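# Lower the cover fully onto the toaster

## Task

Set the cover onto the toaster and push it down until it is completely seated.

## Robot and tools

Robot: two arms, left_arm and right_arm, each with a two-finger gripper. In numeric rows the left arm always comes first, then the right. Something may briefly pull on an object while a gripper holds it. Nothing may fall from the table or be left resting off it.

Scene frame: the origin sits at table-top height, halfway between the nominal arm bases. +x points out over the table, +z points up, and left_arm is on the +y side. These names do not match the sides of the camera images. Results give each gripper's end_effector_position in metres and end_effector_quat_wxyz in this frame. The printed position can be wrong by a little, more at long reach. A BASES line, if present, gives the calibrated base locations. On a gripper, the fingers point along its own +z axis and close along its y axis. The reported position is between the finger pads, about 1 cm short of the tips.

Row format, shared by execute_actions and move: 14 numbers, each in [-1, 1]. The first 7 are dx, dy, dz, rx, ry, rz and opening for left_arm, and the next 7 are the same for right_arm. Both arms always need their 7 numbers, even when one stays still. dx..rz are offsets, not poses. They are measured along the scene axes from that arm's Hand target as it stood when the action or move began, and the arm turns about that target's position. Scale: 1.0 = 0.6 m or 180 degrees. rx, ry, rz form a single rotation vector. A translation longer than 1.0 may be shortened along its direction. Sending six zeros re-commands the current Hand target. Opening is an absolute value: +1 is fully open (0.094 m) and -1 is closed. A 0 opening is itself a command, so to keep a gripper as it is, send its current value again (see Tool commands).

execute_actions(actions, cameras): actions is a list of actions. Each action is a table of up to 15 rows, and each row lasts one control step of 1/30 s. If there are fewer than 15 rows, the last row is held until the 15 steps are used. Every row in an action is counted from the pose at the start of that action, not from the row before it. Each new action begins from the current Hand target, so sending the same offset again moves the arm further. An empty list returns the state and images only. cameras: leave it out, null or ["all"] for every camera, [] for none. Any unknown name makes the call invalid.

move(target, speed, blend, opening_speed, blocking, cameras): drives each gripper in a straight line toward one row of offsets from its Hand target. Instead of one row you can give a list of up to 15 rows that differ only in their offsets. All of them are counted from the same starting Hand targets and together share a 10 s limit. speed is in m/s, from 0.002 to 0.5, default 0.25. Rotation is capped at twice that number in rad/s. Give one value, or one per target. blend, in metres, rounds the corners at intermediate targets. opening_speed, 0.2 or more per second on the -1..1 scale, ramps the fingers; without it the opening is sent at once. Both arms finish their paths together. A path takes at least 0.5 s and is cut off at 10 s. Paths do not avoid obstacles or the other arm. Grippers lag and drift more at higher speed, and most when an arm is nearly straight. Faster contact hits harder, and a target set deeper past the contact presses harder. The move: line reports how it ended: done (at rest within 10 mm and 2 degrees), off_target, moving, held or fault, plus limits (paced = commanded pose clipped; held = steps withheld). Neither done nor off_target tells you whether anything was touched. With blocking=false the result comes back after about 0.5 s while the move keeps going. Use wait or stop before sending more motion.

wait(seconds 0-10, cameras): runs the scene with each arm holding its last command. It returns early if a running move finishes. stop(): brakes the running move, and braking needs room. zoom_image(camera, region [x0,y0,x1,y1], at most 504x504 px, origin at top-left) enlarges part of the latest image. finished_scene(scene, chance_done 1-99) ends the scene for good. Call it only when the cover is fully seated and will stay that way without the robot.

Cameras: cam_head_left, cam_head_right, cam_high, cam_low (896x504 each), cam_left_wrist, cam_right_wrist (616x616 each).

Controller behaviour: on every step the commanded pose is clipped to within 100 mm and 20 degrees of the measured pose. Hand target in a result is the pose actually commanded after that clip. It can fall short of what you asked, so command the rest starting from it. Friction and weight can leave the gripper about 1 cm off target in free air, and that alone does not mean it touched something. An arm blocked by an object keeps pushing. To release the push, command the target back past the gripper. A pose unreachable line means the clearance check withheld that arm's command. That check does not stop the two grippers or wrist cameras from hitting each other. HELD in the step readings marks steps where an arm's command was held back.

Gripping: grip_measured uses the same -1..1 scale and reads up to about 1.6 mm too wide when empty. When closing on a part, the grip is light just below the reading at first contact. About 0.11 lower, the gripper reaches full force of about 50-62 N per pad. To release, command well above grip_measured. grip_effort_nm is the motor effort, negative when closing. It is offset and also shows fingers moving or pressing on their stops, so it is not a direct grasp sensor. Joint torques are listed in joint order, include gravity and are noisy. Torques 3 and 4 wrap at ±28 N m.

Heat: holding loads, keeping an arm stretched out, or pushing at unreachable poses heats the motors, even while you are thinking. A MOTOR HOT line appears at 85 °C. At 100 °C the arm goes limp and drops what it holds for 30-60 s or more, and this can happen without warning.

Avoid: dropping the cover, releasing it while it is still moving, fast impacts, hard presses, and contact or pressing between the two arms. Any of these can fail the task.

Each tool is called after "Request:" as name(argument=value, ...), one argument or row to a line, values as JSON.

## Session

Request:
execute_actions(
  actions=[],
)

Scene clock: 0.00 s.
left_arm: end_effector_position=(+0.8187, +0.4017, +0.3455) grip_measured=+1.000 grip_effort_nm=n/a end_effector_quat_wxyz=(+0.461, -0.430, +0.774, -0.063) | right_arm: end_effector_position=(+0.1981, -0.4657, +0.2507) grip_measured=+1.000 grip_effort_nm=n/a end_effector_quat_wxyz=(-0.002, +0.125, +0.992, +0.026)
Joint positions: left_arm=[0.121 2.185 2.374 -0.807 -0.201 -0.783 0.094] | right_arm=[-0.96 1.164 1.053 -1.499 -0.034 -0.672 0.094]
Joint velocities: left_arm=[-0.015 -0.005 -0.012 -0.002 0.037 -0.051 0] | right_arm=[-0.015 -0.015 -0.002 -0.022 0.007 -0.066 0]
Joint torques (N m): no reading
Heat: left arm: hottest shoulder 30 °C; right arm: hottest shoulder 31 °C.
Hand target: left_arm +0.8194, +0.4018, +0.3706; +0.478, -0.427, +0.764, -0.070 | right_arm +0.2019, -0.4708, +0.2586; +0.006, +0.125, +0.992, +0.018
Tool commands: left_gripper/opening=+1.0 right_gripper/opening=+1.0

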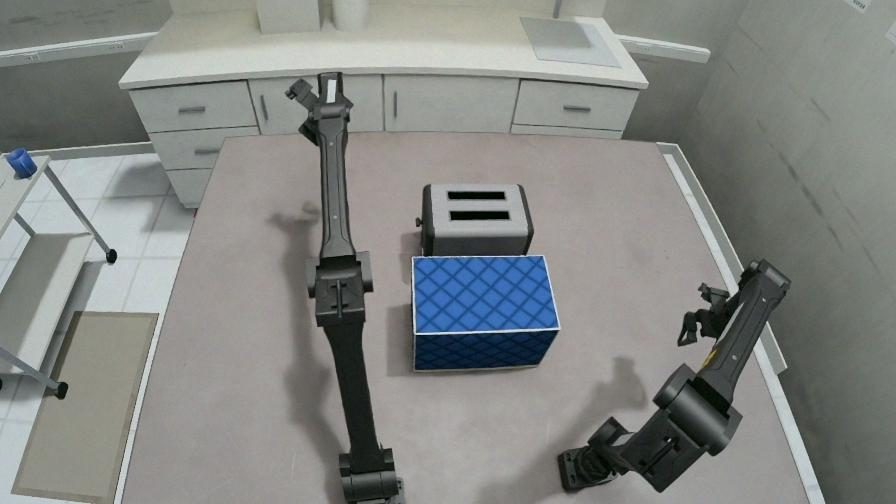

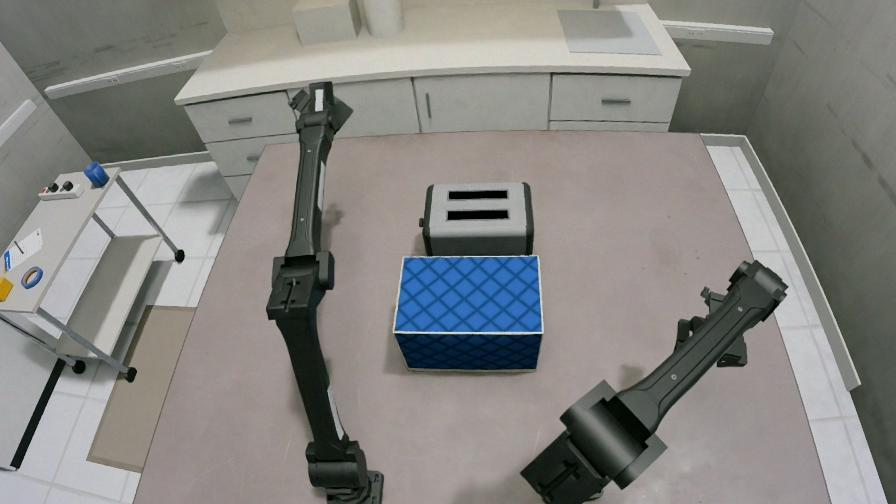

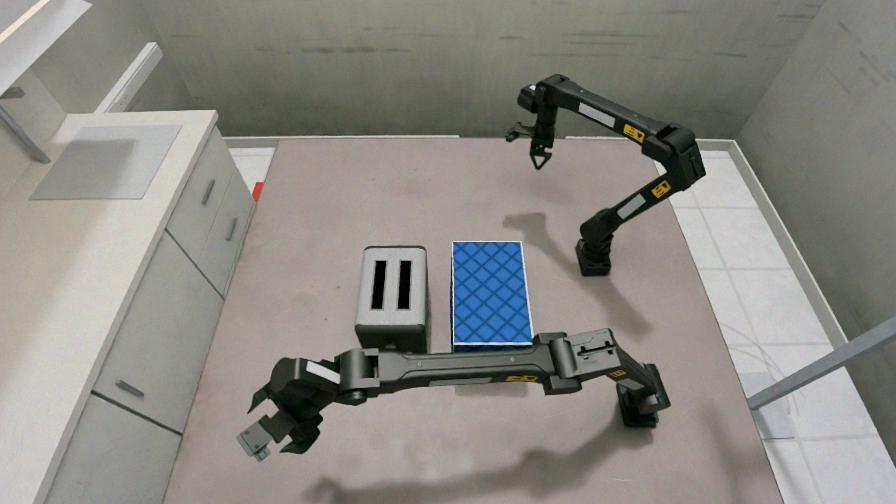

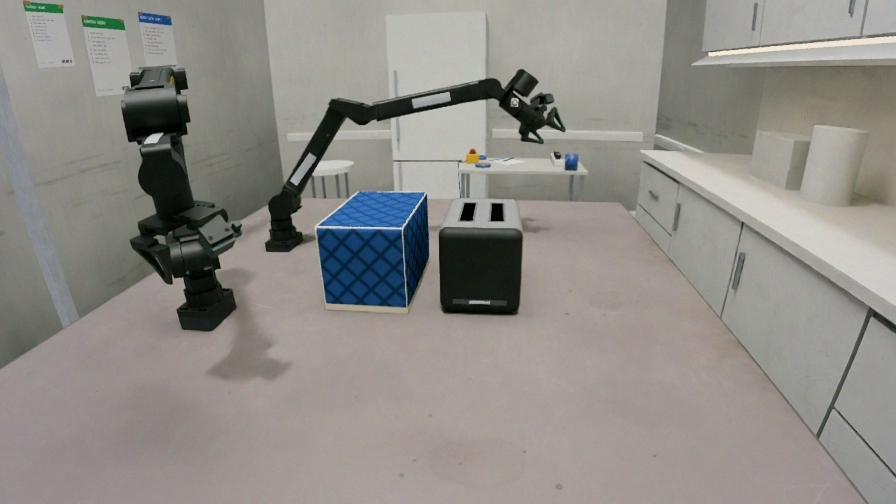

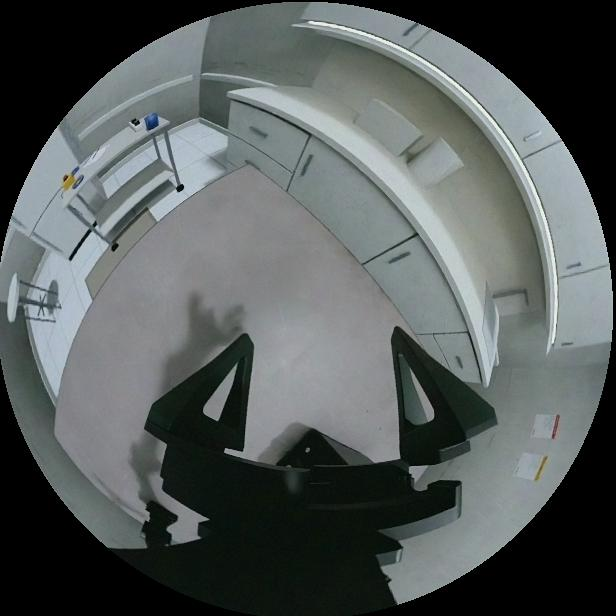

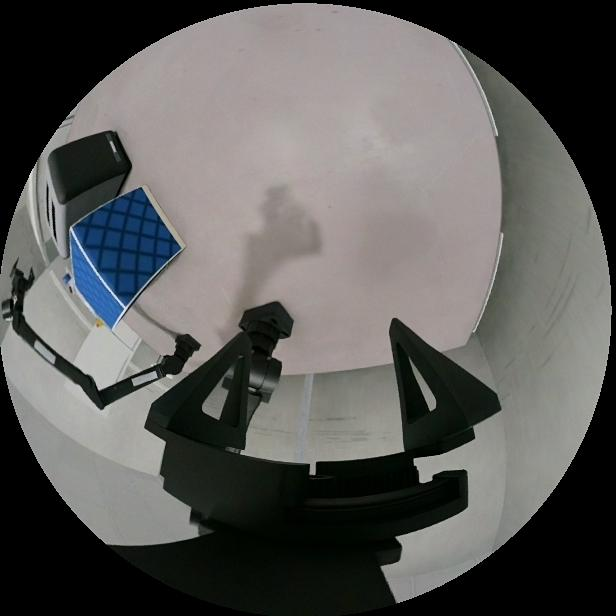

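Request:
move(
  target=[-0.682,-0.303,-0.051,-0.021,0.108,-0.296,1,0.347,0.418,0.136,0.1165,-0.176,0.034,1],
  speed=0.3,
)

Scene clock: 17.53 s.
left_arm: end_effector_position=(+0.4137, +0.2253, +0.3292) grip_measured=+1.000 grip_effort_nm=-0.002 end_effector_quat_wxyz=(+0.244, -0.079, +0.939, -0.227) | right_arm: end_effector_position=(+0.3980, -0.2202, +0.3203) grip_measured=+1.000 grip_effort_nm=-0.012 end_effector_quat_wxyz=(+0.230, +0.070, +0.940, +0.242)
Joint positions: left_arm=[0.086 1.204 1.216 -1.051 0.447 -0.2 0.094] | right_arm=[-0.249 1.076 1.053 -1.109 -0.538 0.059 0.094]
Joint velocities: left_arm=[-0.005 0.005 0.012 -0.007 0.081 0.051 0] | right_arm=[-0.015 0.005 -0.007 0.002 -0.081 0.022 0]
Joint torques (N m): left_arm=[-1.08 -11.58 8.39 0.44 0.39 0.22] | right_arm=[-0.03 -5.48 14.12 1.2 -0.12 0.25]
Heat: left arm: hottest shoulder 33 °C; right arm: hottest shoulder 31 °C.
Hand target: left_arm +0.4091, +0.2178, +0.3375; +0.249, -0.065, +0.939, -0.230 | right_arm +0.4101, -0.2189, +0.3459; +0.256, +0.063, +0.935, +0.239
Off the commanded pose: left_arm 0.013 m, 2 deg | right_arm 0.023 m, 3 deg.
move: off_target (left_arm, right_arm)

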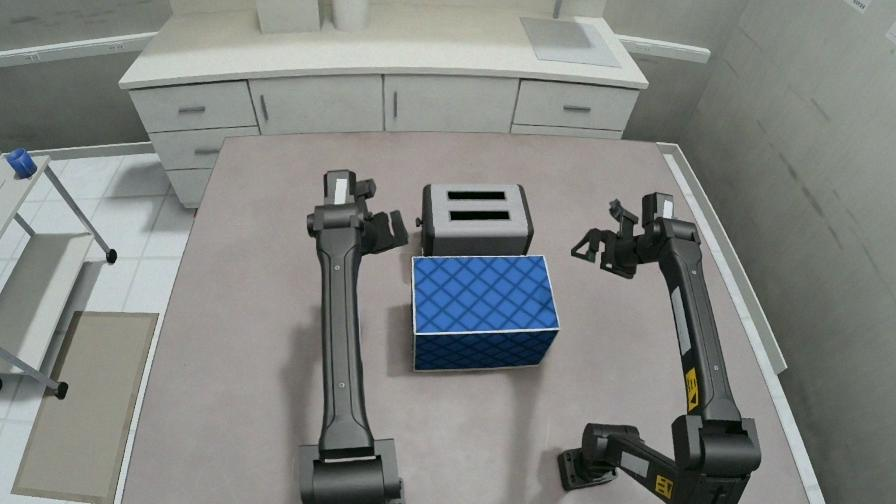

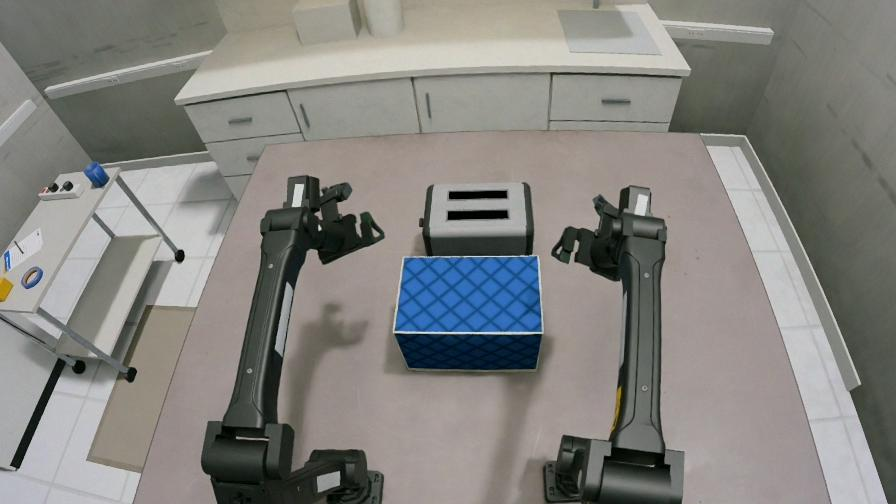

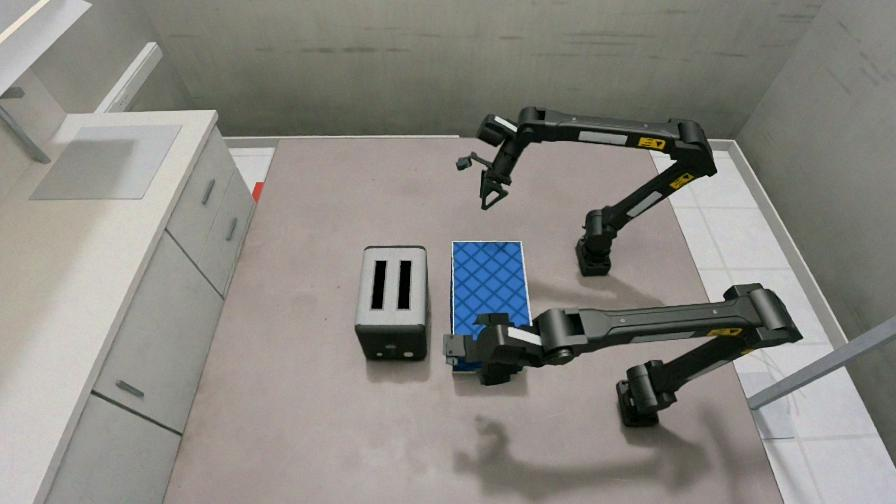

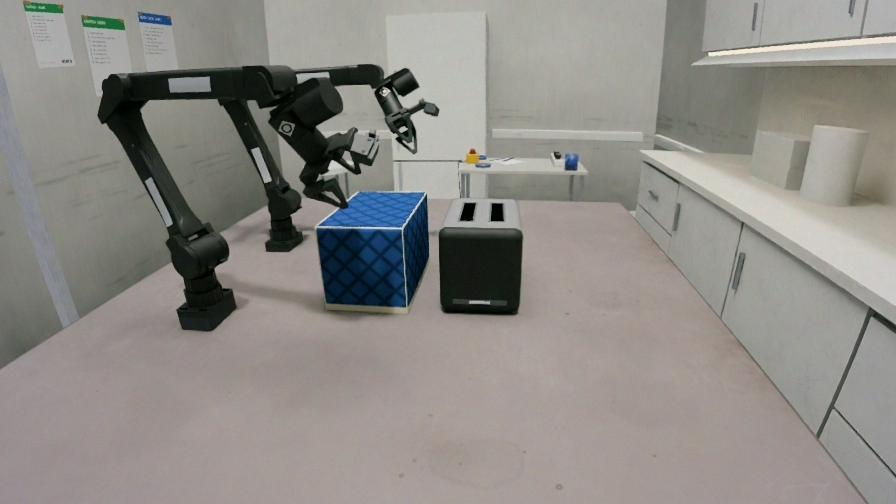

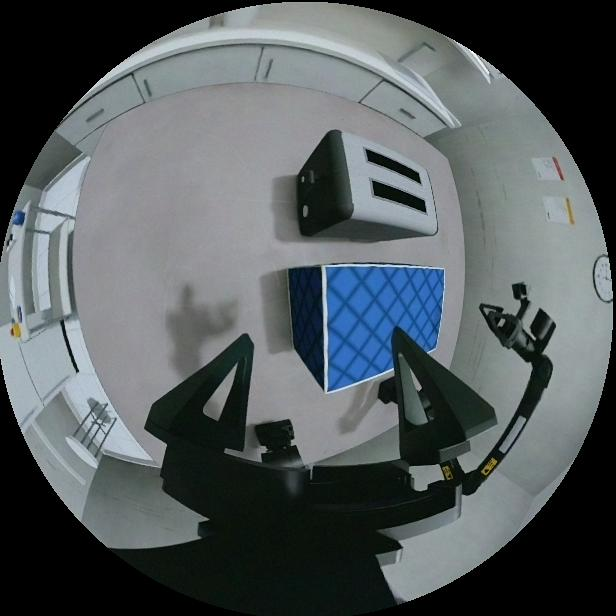

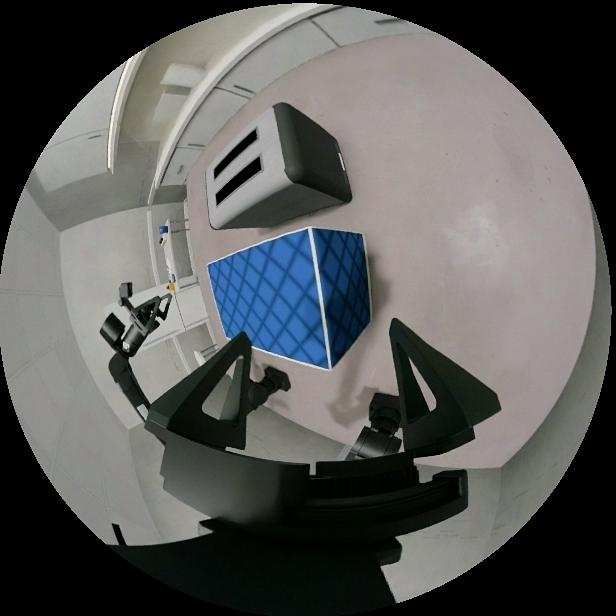

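Request:
move(
  target=[0.01,-0.05,-0.14,0,0,0,1,0,0.05,-0.15,0,0,0,1],
  speed=0.15,
)

Scene clock: 22.07 s.
left_arm: end_effector_position=(+0.4097, +0.1953, +0.2532) grip_measured=+1.000 grip_effort_nm=-0.002 end_effector_quat_wxyz=(+0.246, -0.068, +0.940, -0.228) | right_arm: end_effector_position=(+0.4100, -0.1924, +0.2607) grip_measured=+1.000 grip_effort_nm=-0.002 end_effector_quat_wxyz=(+0.259, +0.061, +0.934, +0.239)
Joint positions: left_arm=[0.008 1.204 1.012 -0.819 0.412 -0.252 0.094] | right_arm=[-0.155 1.075 0.874 -0.822 -0.492 0.153 0.094]
Joint velocities: left_arm=[-0.005 0.005 0.007 0.012 -0.066 -0.051 0] | right_arm=[-0.005 0.005 0.007 0.007 -0.051 0.022 0]
Joint torques (N m): left_arm=[-0.85 -8.76 8.1 1.48 0.06 -0.01] | right_arm=[-0.21 -5.25 8.69 1.33 -0.08 0.24]
Heat: left arm: hottest shoulder 33 °C; right arm: hottest shoulder 31 °C.
Hand target: left_arm +0.4149, +0.1894, +0.2528; +0.249, -0.065, +0.939, -0.229 | right_arm +0.4089, -0.1885, +0.2562; +0.256, +0.064, +0.934, +0.240
Off the commanded pose: left_arm 0.009 m, 1 deg | right_arm 0.006 m, 0 deg.
move: done

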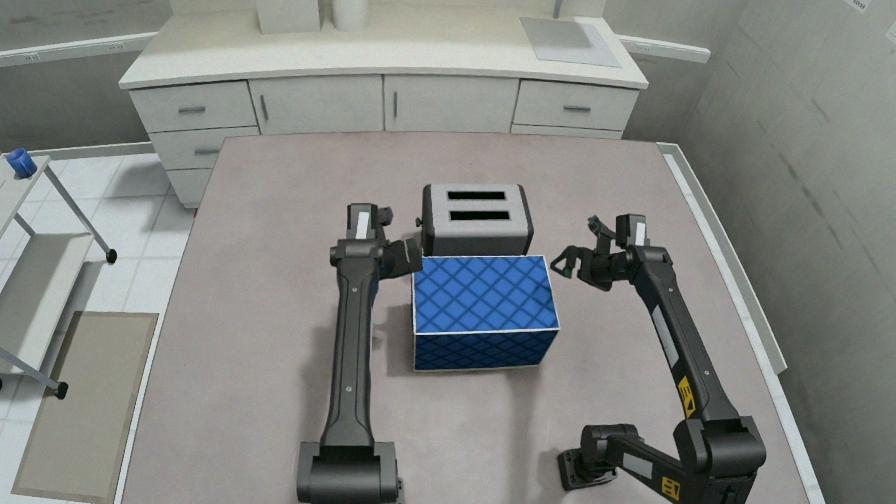

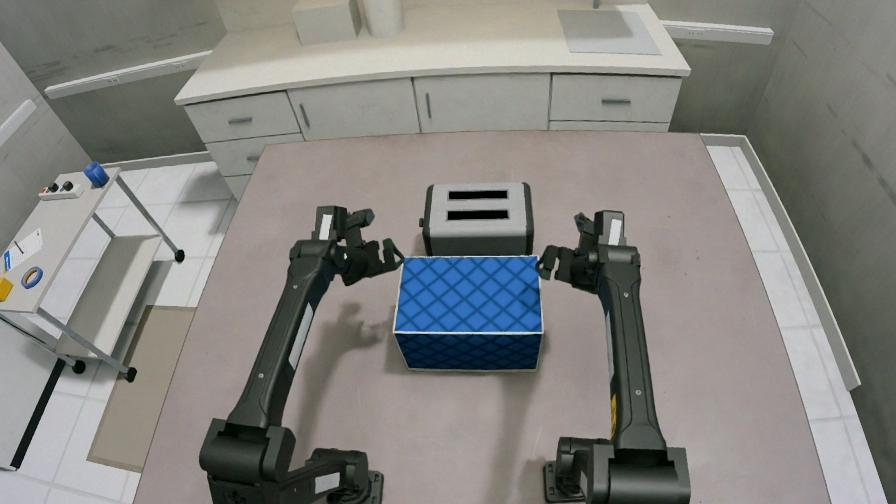

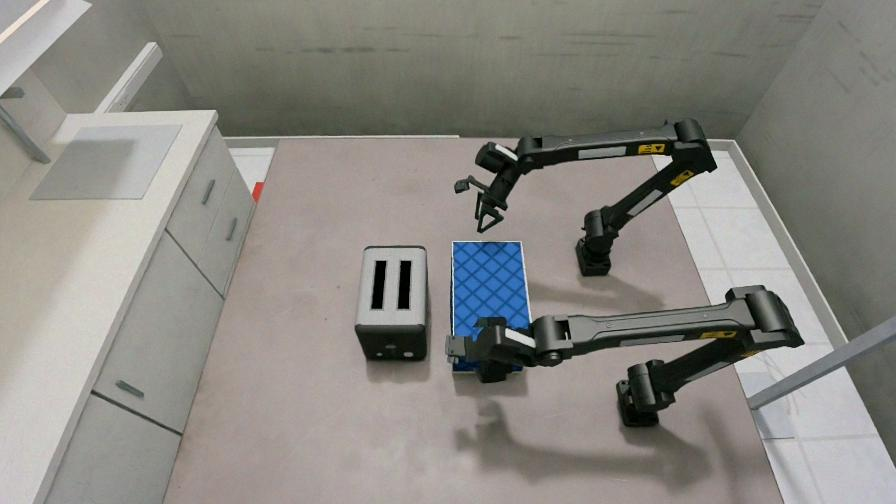

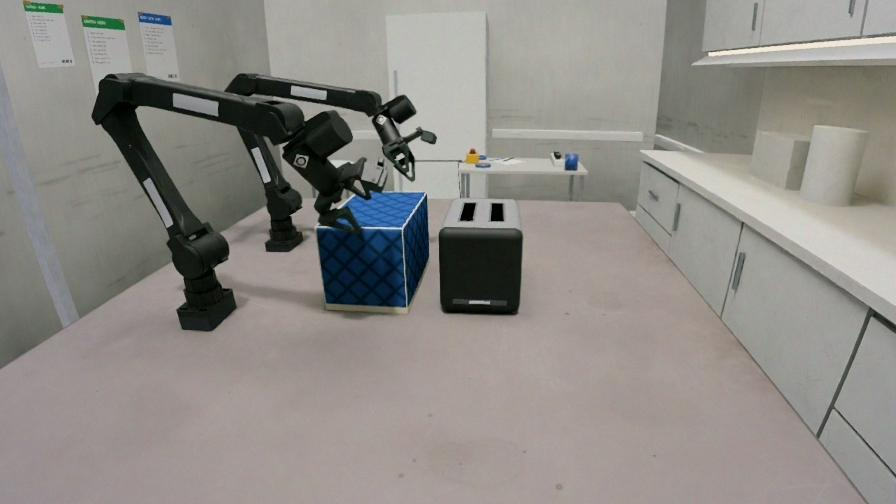

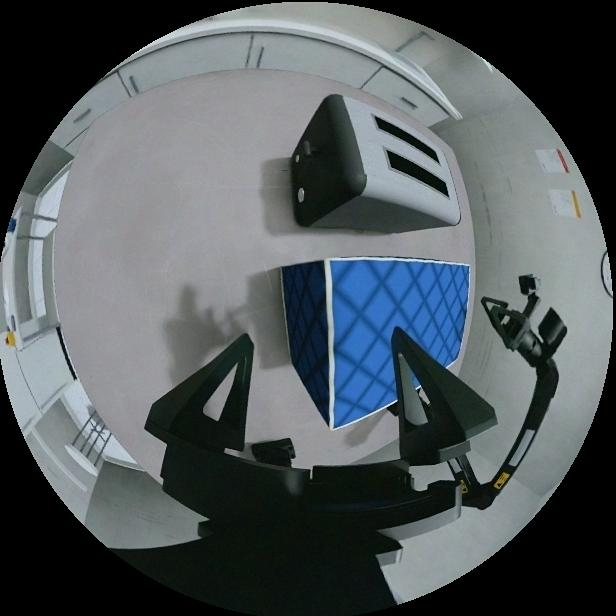

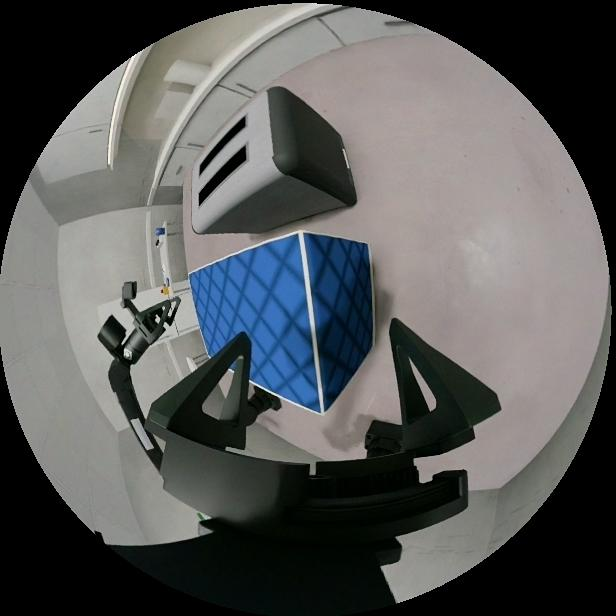

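Request:
move(
  target=[0,-0.055,-0.095,0,0,0,1,0,0.055,-0.11,0,0,0,1],
  speed=0.1,
)

Scene clock: 26.13 s.
left_arm: end_effector_position=(+0.4097, +0.1640, +0.1978) grip_measured=+1.000 grip_effort_nm=0.007 end_effector_quat_wxyz=(+0.247, -0.067, +0.940, -0.227) | right_arm: end_effector_position=(+0.4086, -0.1587, +0.2009) grip_measured=+1.000 grip_effort_nm=-0.002 end_effector_quat_wxyz=(+0.266, +0.059, +0.932, +0.241)
Joint positions: left_arm=[-0.078 1.244 0.891 -0.624 0.365 -0.328 0.094] | right_arm=[-0.049 1.104 0.719 -0.576 -0.437 0.254 0.094]
Joint velocities: left_arm=[0.005 -0.005 -0.012 0.017 0.081 -0.037 0] | right_arm=[-0.005 0.005 -0.012 -0.007 -0.037 0.007 0]
Joint torques (N m): left_arm=[-1.55 -8.59 7.79 1.43 0.03 0.02] | right_arm=[-0.03 -3.9 8.44 1.43 -0.03 0.22]
Heat: left arm: hottest shoulder 33 °C; right arm: hottest shoulder 31 °C.
Hand target: left_arm +0.4147, +0.1576, +0.1955; +0.248, -0.065, +0.939, -0.229 | right_arm +0.4080, -0.1548, +0.1906; +0.256, +0.064, +0.934, +0.242
Off the commanded pose: left_arm 0.009 m, 0 deg | right_arm 0.011 m, 1 deg.
move: off_target (right_arm)

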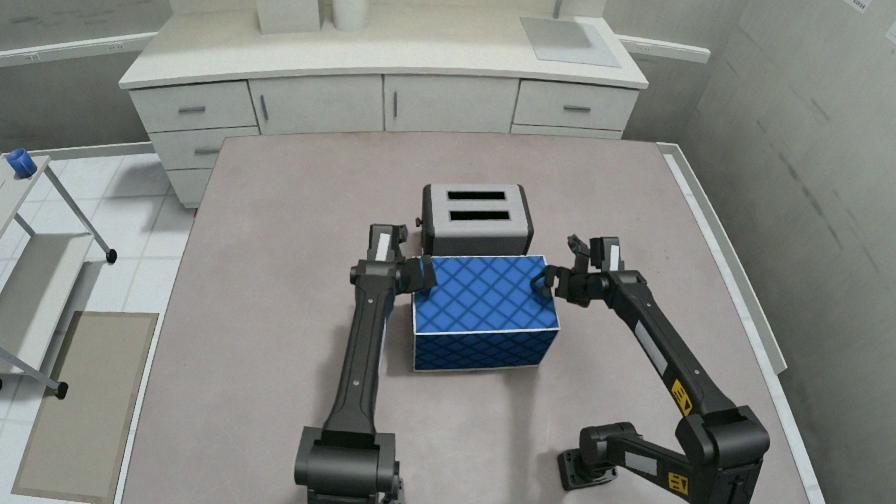

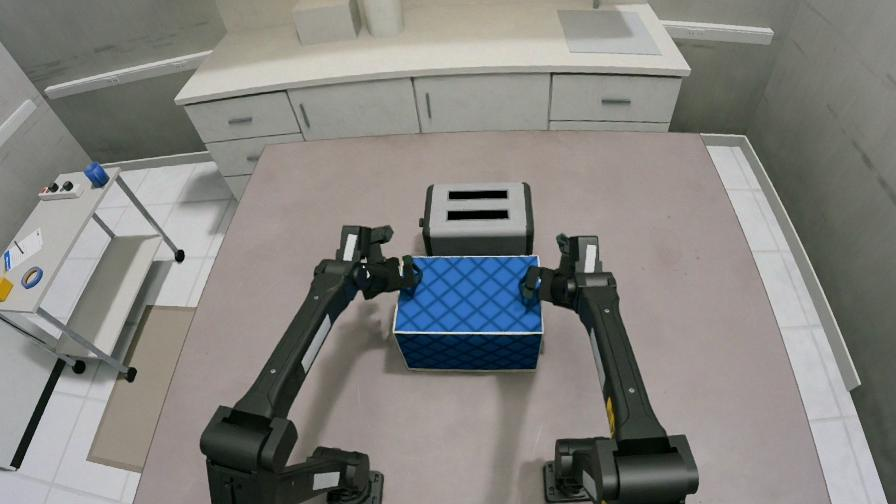

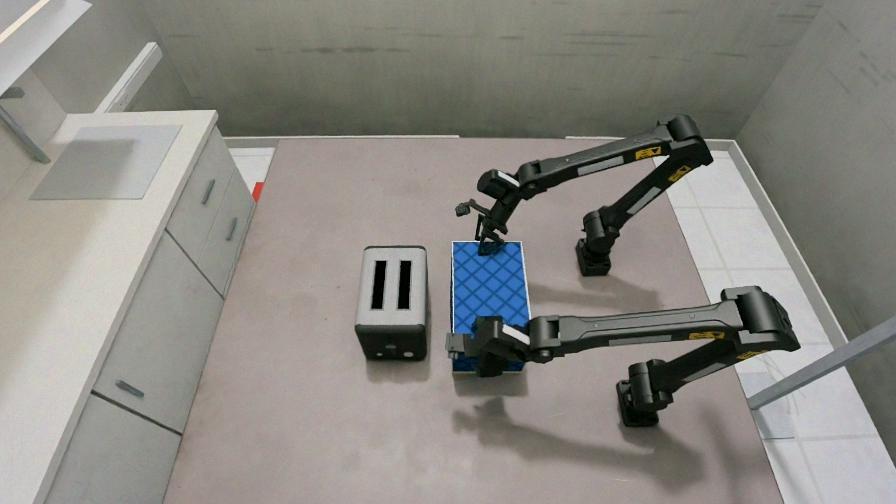

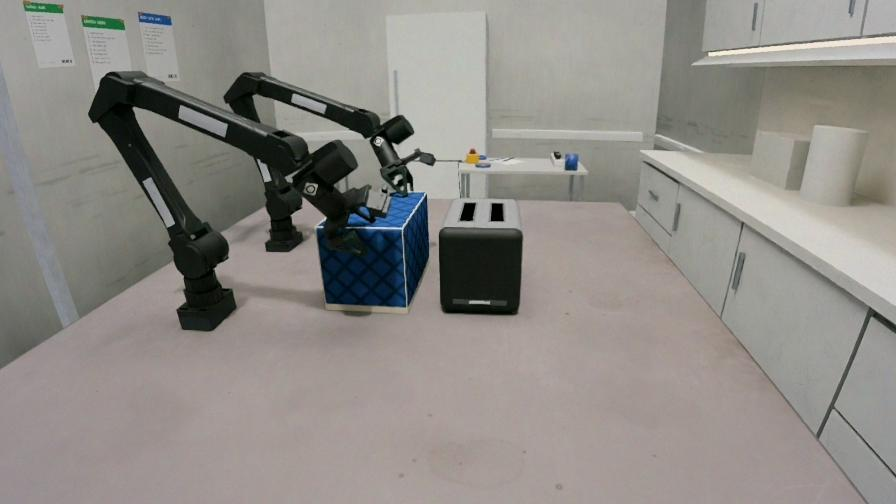

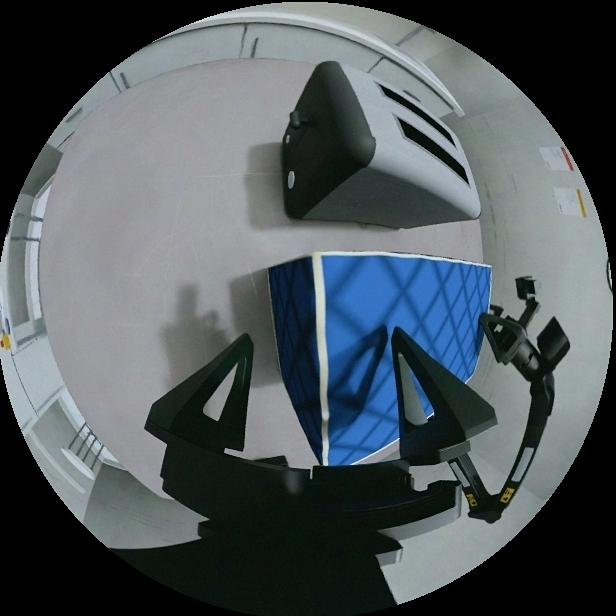

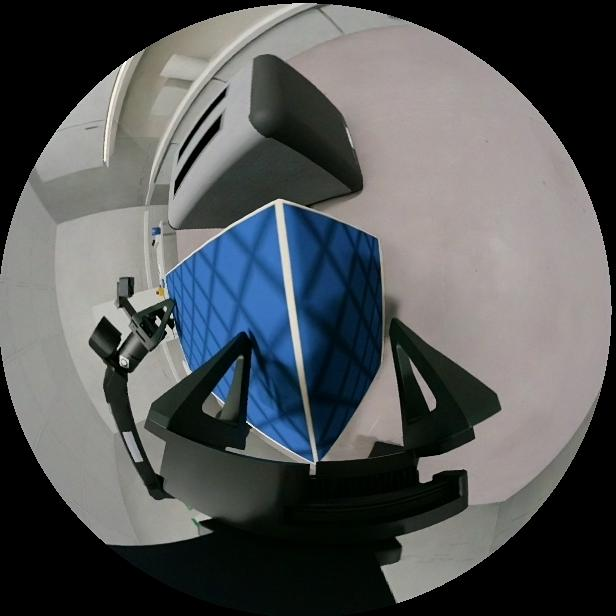

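Request:
move(
  target=[0,-0.012,-0.02,0,0,0,1,0,0.03,-0.01,0,0,0,1],
  speed=0.06,
  cameras=["cam_left_wrist","cam_right_wrist"],
)

Scene clock: 32.83 s.
left_arm: end_effector_position=(+0.4105, +0.1574, +0.1879) grip_measured=+1.000 grip_effort_nm=0.007 end_effector_quat_wxyz=(+0.249, -0.067, +0.939, -0.228) | right_arm: end_effector_position=(+0.4092, -0.1406, +0.1966) grip_measured=+1.000 grip_effort_nm=0.002 end_effector_quat_wxyz=(+0.267, +0.059, +0.931, +0.242)
Joint positions: left_arm=[-0.096 1.255 0.87 -0.582 0.354 -0.345 0.094] | right_arm=[0.009 1.108 0.705 -0.533 -0.406 0.308 0.094]
Joint velocities: left_arm=[-0.005 -0.005 -0.002 -0.007 -0.007 -0.007 0] | right_arm=[-0.015 0.005 -0.007 -0.007 0.007 0.022 0]
Joint torques (N m): left_arm=[-1.26 -8.59 7.69 1.39 0.01 0.01] | right_arm=[0.03 -3.78 8.23 1.48 0 0.23]
Heat: left arm: hottest elbow 34 °C; right arm: hottest shoulder 31 °C.
Hand target: left_arm +0.4147, +0.1508, +0.1834; +0.248, -0.065, +0.939, -0.229 | right_arm +0.4079, -0.1367, +0.1847; +0.256, +0.064, +0.934, +0.243
Off the commanded pose: left_arm 0.009 m, 0 deg | right_arm 0.013 m, 1 deg.
move: off_target (right_arm)
Images, in order (width x height): cam_left_wrist 616x616, cam_right_wrist 616x616.

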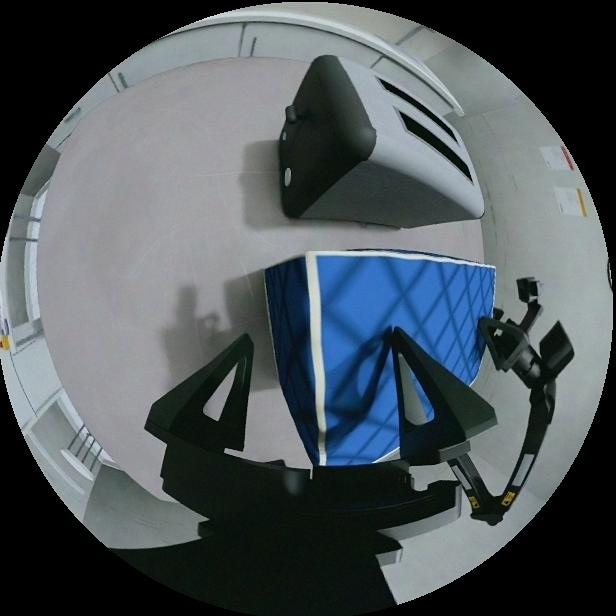

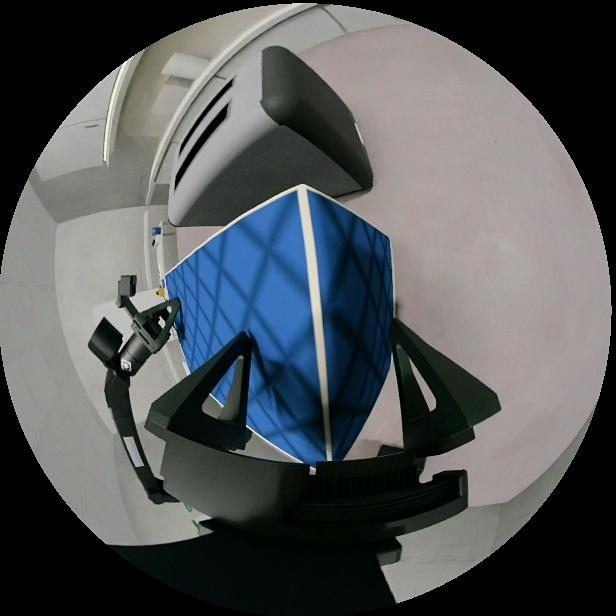

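Request:
move(
  target=[0,0,0,0,0,0,1,0,0.008,-0.018,0,0,0,1],
  speed=0.06,
  cameras=["cam_right_wrist"],
)

Request:
move(
  target=[0,0,0,0,0,0,-1,0,0,0,0,0,0,-1],
  opening_speed=1,
)

Scene clock: 37.33 s.
left_arm: end_effector_position=(+0.4106, +0.1574, +0.1880) grip_measured=+1.000 grip_effort_nm=0.002 end_effector_quat_wxyz=(+0.249, -0.067, +0.939, -0.228) | right_arm: end_effector_position=(+0.4100, -0.1362, +0.1873) grip_measured=+1.000 grip_effort_nm=-0.007 end_effector_quat_wxyz=(+0.269, +0.060, +0.930, +0.243)
Joint positions: left_arm=[-0.096 1.255 0.87 -0.582 0.354 -0.346 0.094] | right_arm=[0.022 1.122 0.686 -0.491 -0.398 0.322 0.094]
Joint velocities: left_arm=[-0.015 -0.024 -0.002 -0.007 -0.007 -0.007 0] | right_arm=[-0.005 -0.005 -0.012 0.017 -0.051 -0.022 0]
Joint torques (N m): left_arm=[-1.2 -8.53 7.76 1.46 0.02 -0.03] | right_arm=[-0.15 -3.78 7.98 1.44 0.05 0.23]
Heat: left arm: hottest elbow 33 °C; right arm: hottest shoulder 31 °C.
Hand target: left_arm +0.4147, +0.1507, +0.1834; +0.248, -0.065, +0.939, -0.229 | right_arm +0.4076, -0.1318, +0.1738; +0.256, +0.064, +0.934, +0.243
Off the commanded pose: left_arm 0.009 m, 0 deg | right_arm 0.014 m, 2 deg.
move: off_target (right_arm)
Images, in order (width x height): cam_right_wrist 616x616.

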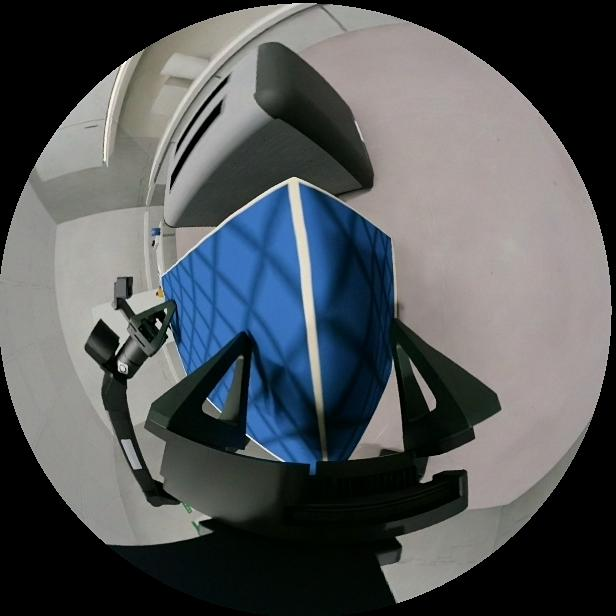

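Scene clock: 39.70 s.
left_arm: end_effector_position=(+0.4100, +0.1483, +0.1895) grip_measured=-0.902 grip_effort_nm=-1.023 end_effector_quat_wxyz=(+0.249, -0.062, +0.937, -0.236) | right_arm: end_effector_position=(+0.4093, -0.1280, +0.1887) grip_measured=-0.907 grip_effort_nm=-1.028 end_effector_quat_wxyz=(+0.269, +0.051, +0.929, +0.249)
Joint positions: left_arm=[-0.114 1.255 0.87 -0.573 0.362 -0.356 0.005] | right_arm=[0.04 1.122 0.686 -0.483 -0.405 0.325 0.004]
Joint velocities: left_arm=[-0.024 -0.015 0.012 -0.002 0.037 -0.007 -0.001] | right_arm=[-0.005 0.005 -0.037 -0.012 -0.037 0.007 0]
Joint torques (N m): left_arm=[0.21 -8.29 7.71 1.14 -0.28 0.12] | right_arm=[-1.2 -3.72 8.02 1.22 0.33 0.21]
Heat: left arm: hottest elbow 33 °C; right arm: hottest shoulder 31 °C.
Hand target: left_arm +0.4146, +0.1507, +0.1834; +0.248, -0.065, +0.939, -0.229 | right_arm +0.4077, -0.1318, +0.1738; +0.256, +0.064, +0.934, +0.243
Off the commanded pose: left_arm 0.008 m, 1 deg | right_arm 0.016 m, 2 deg.
move: off_target (right_arm)

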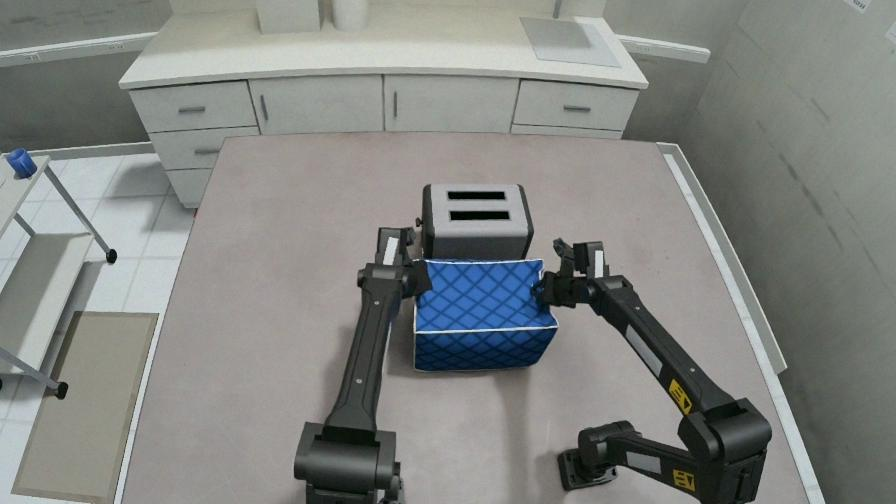

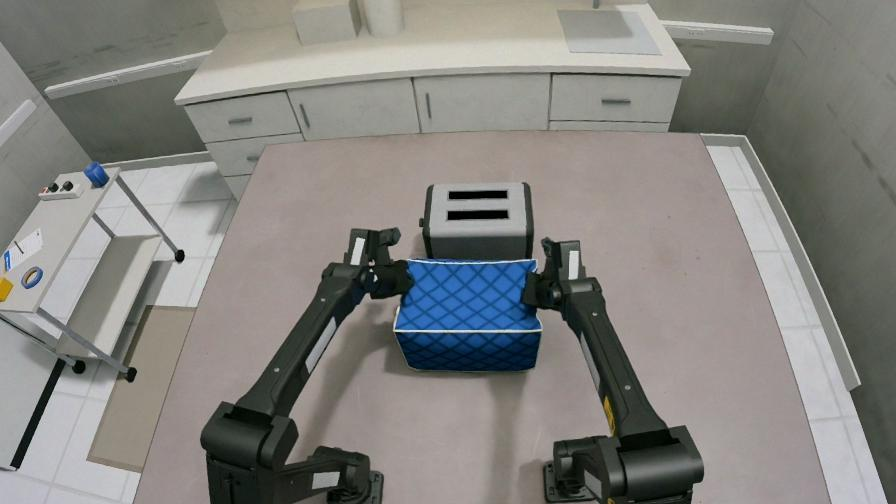

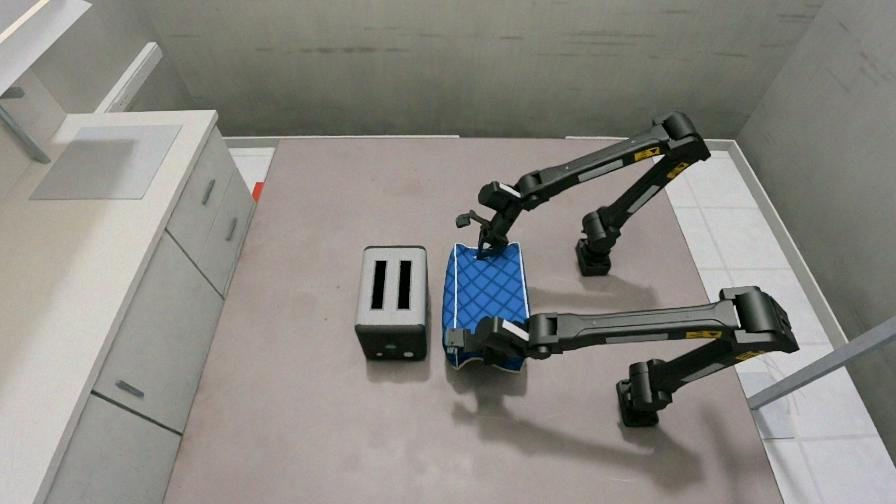

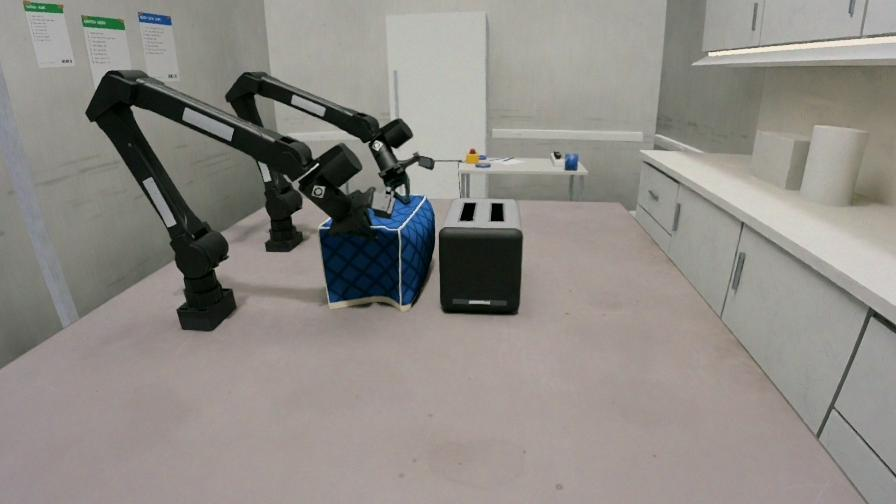

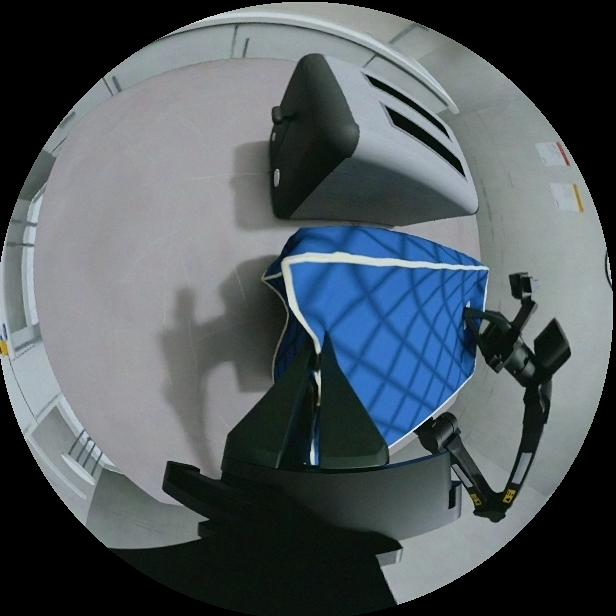

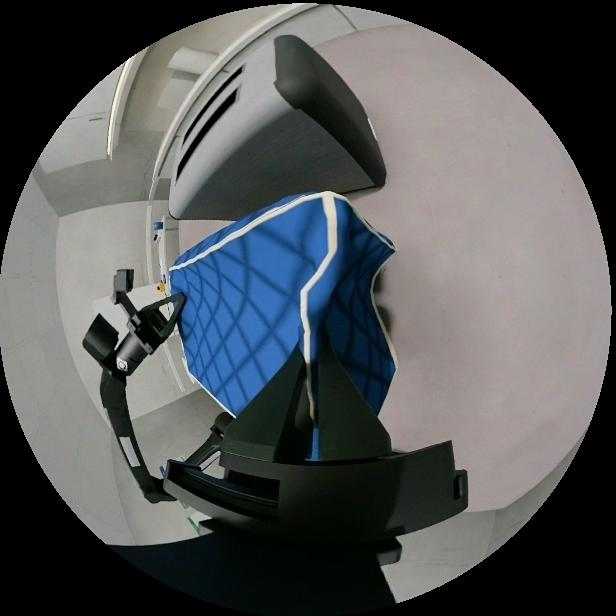

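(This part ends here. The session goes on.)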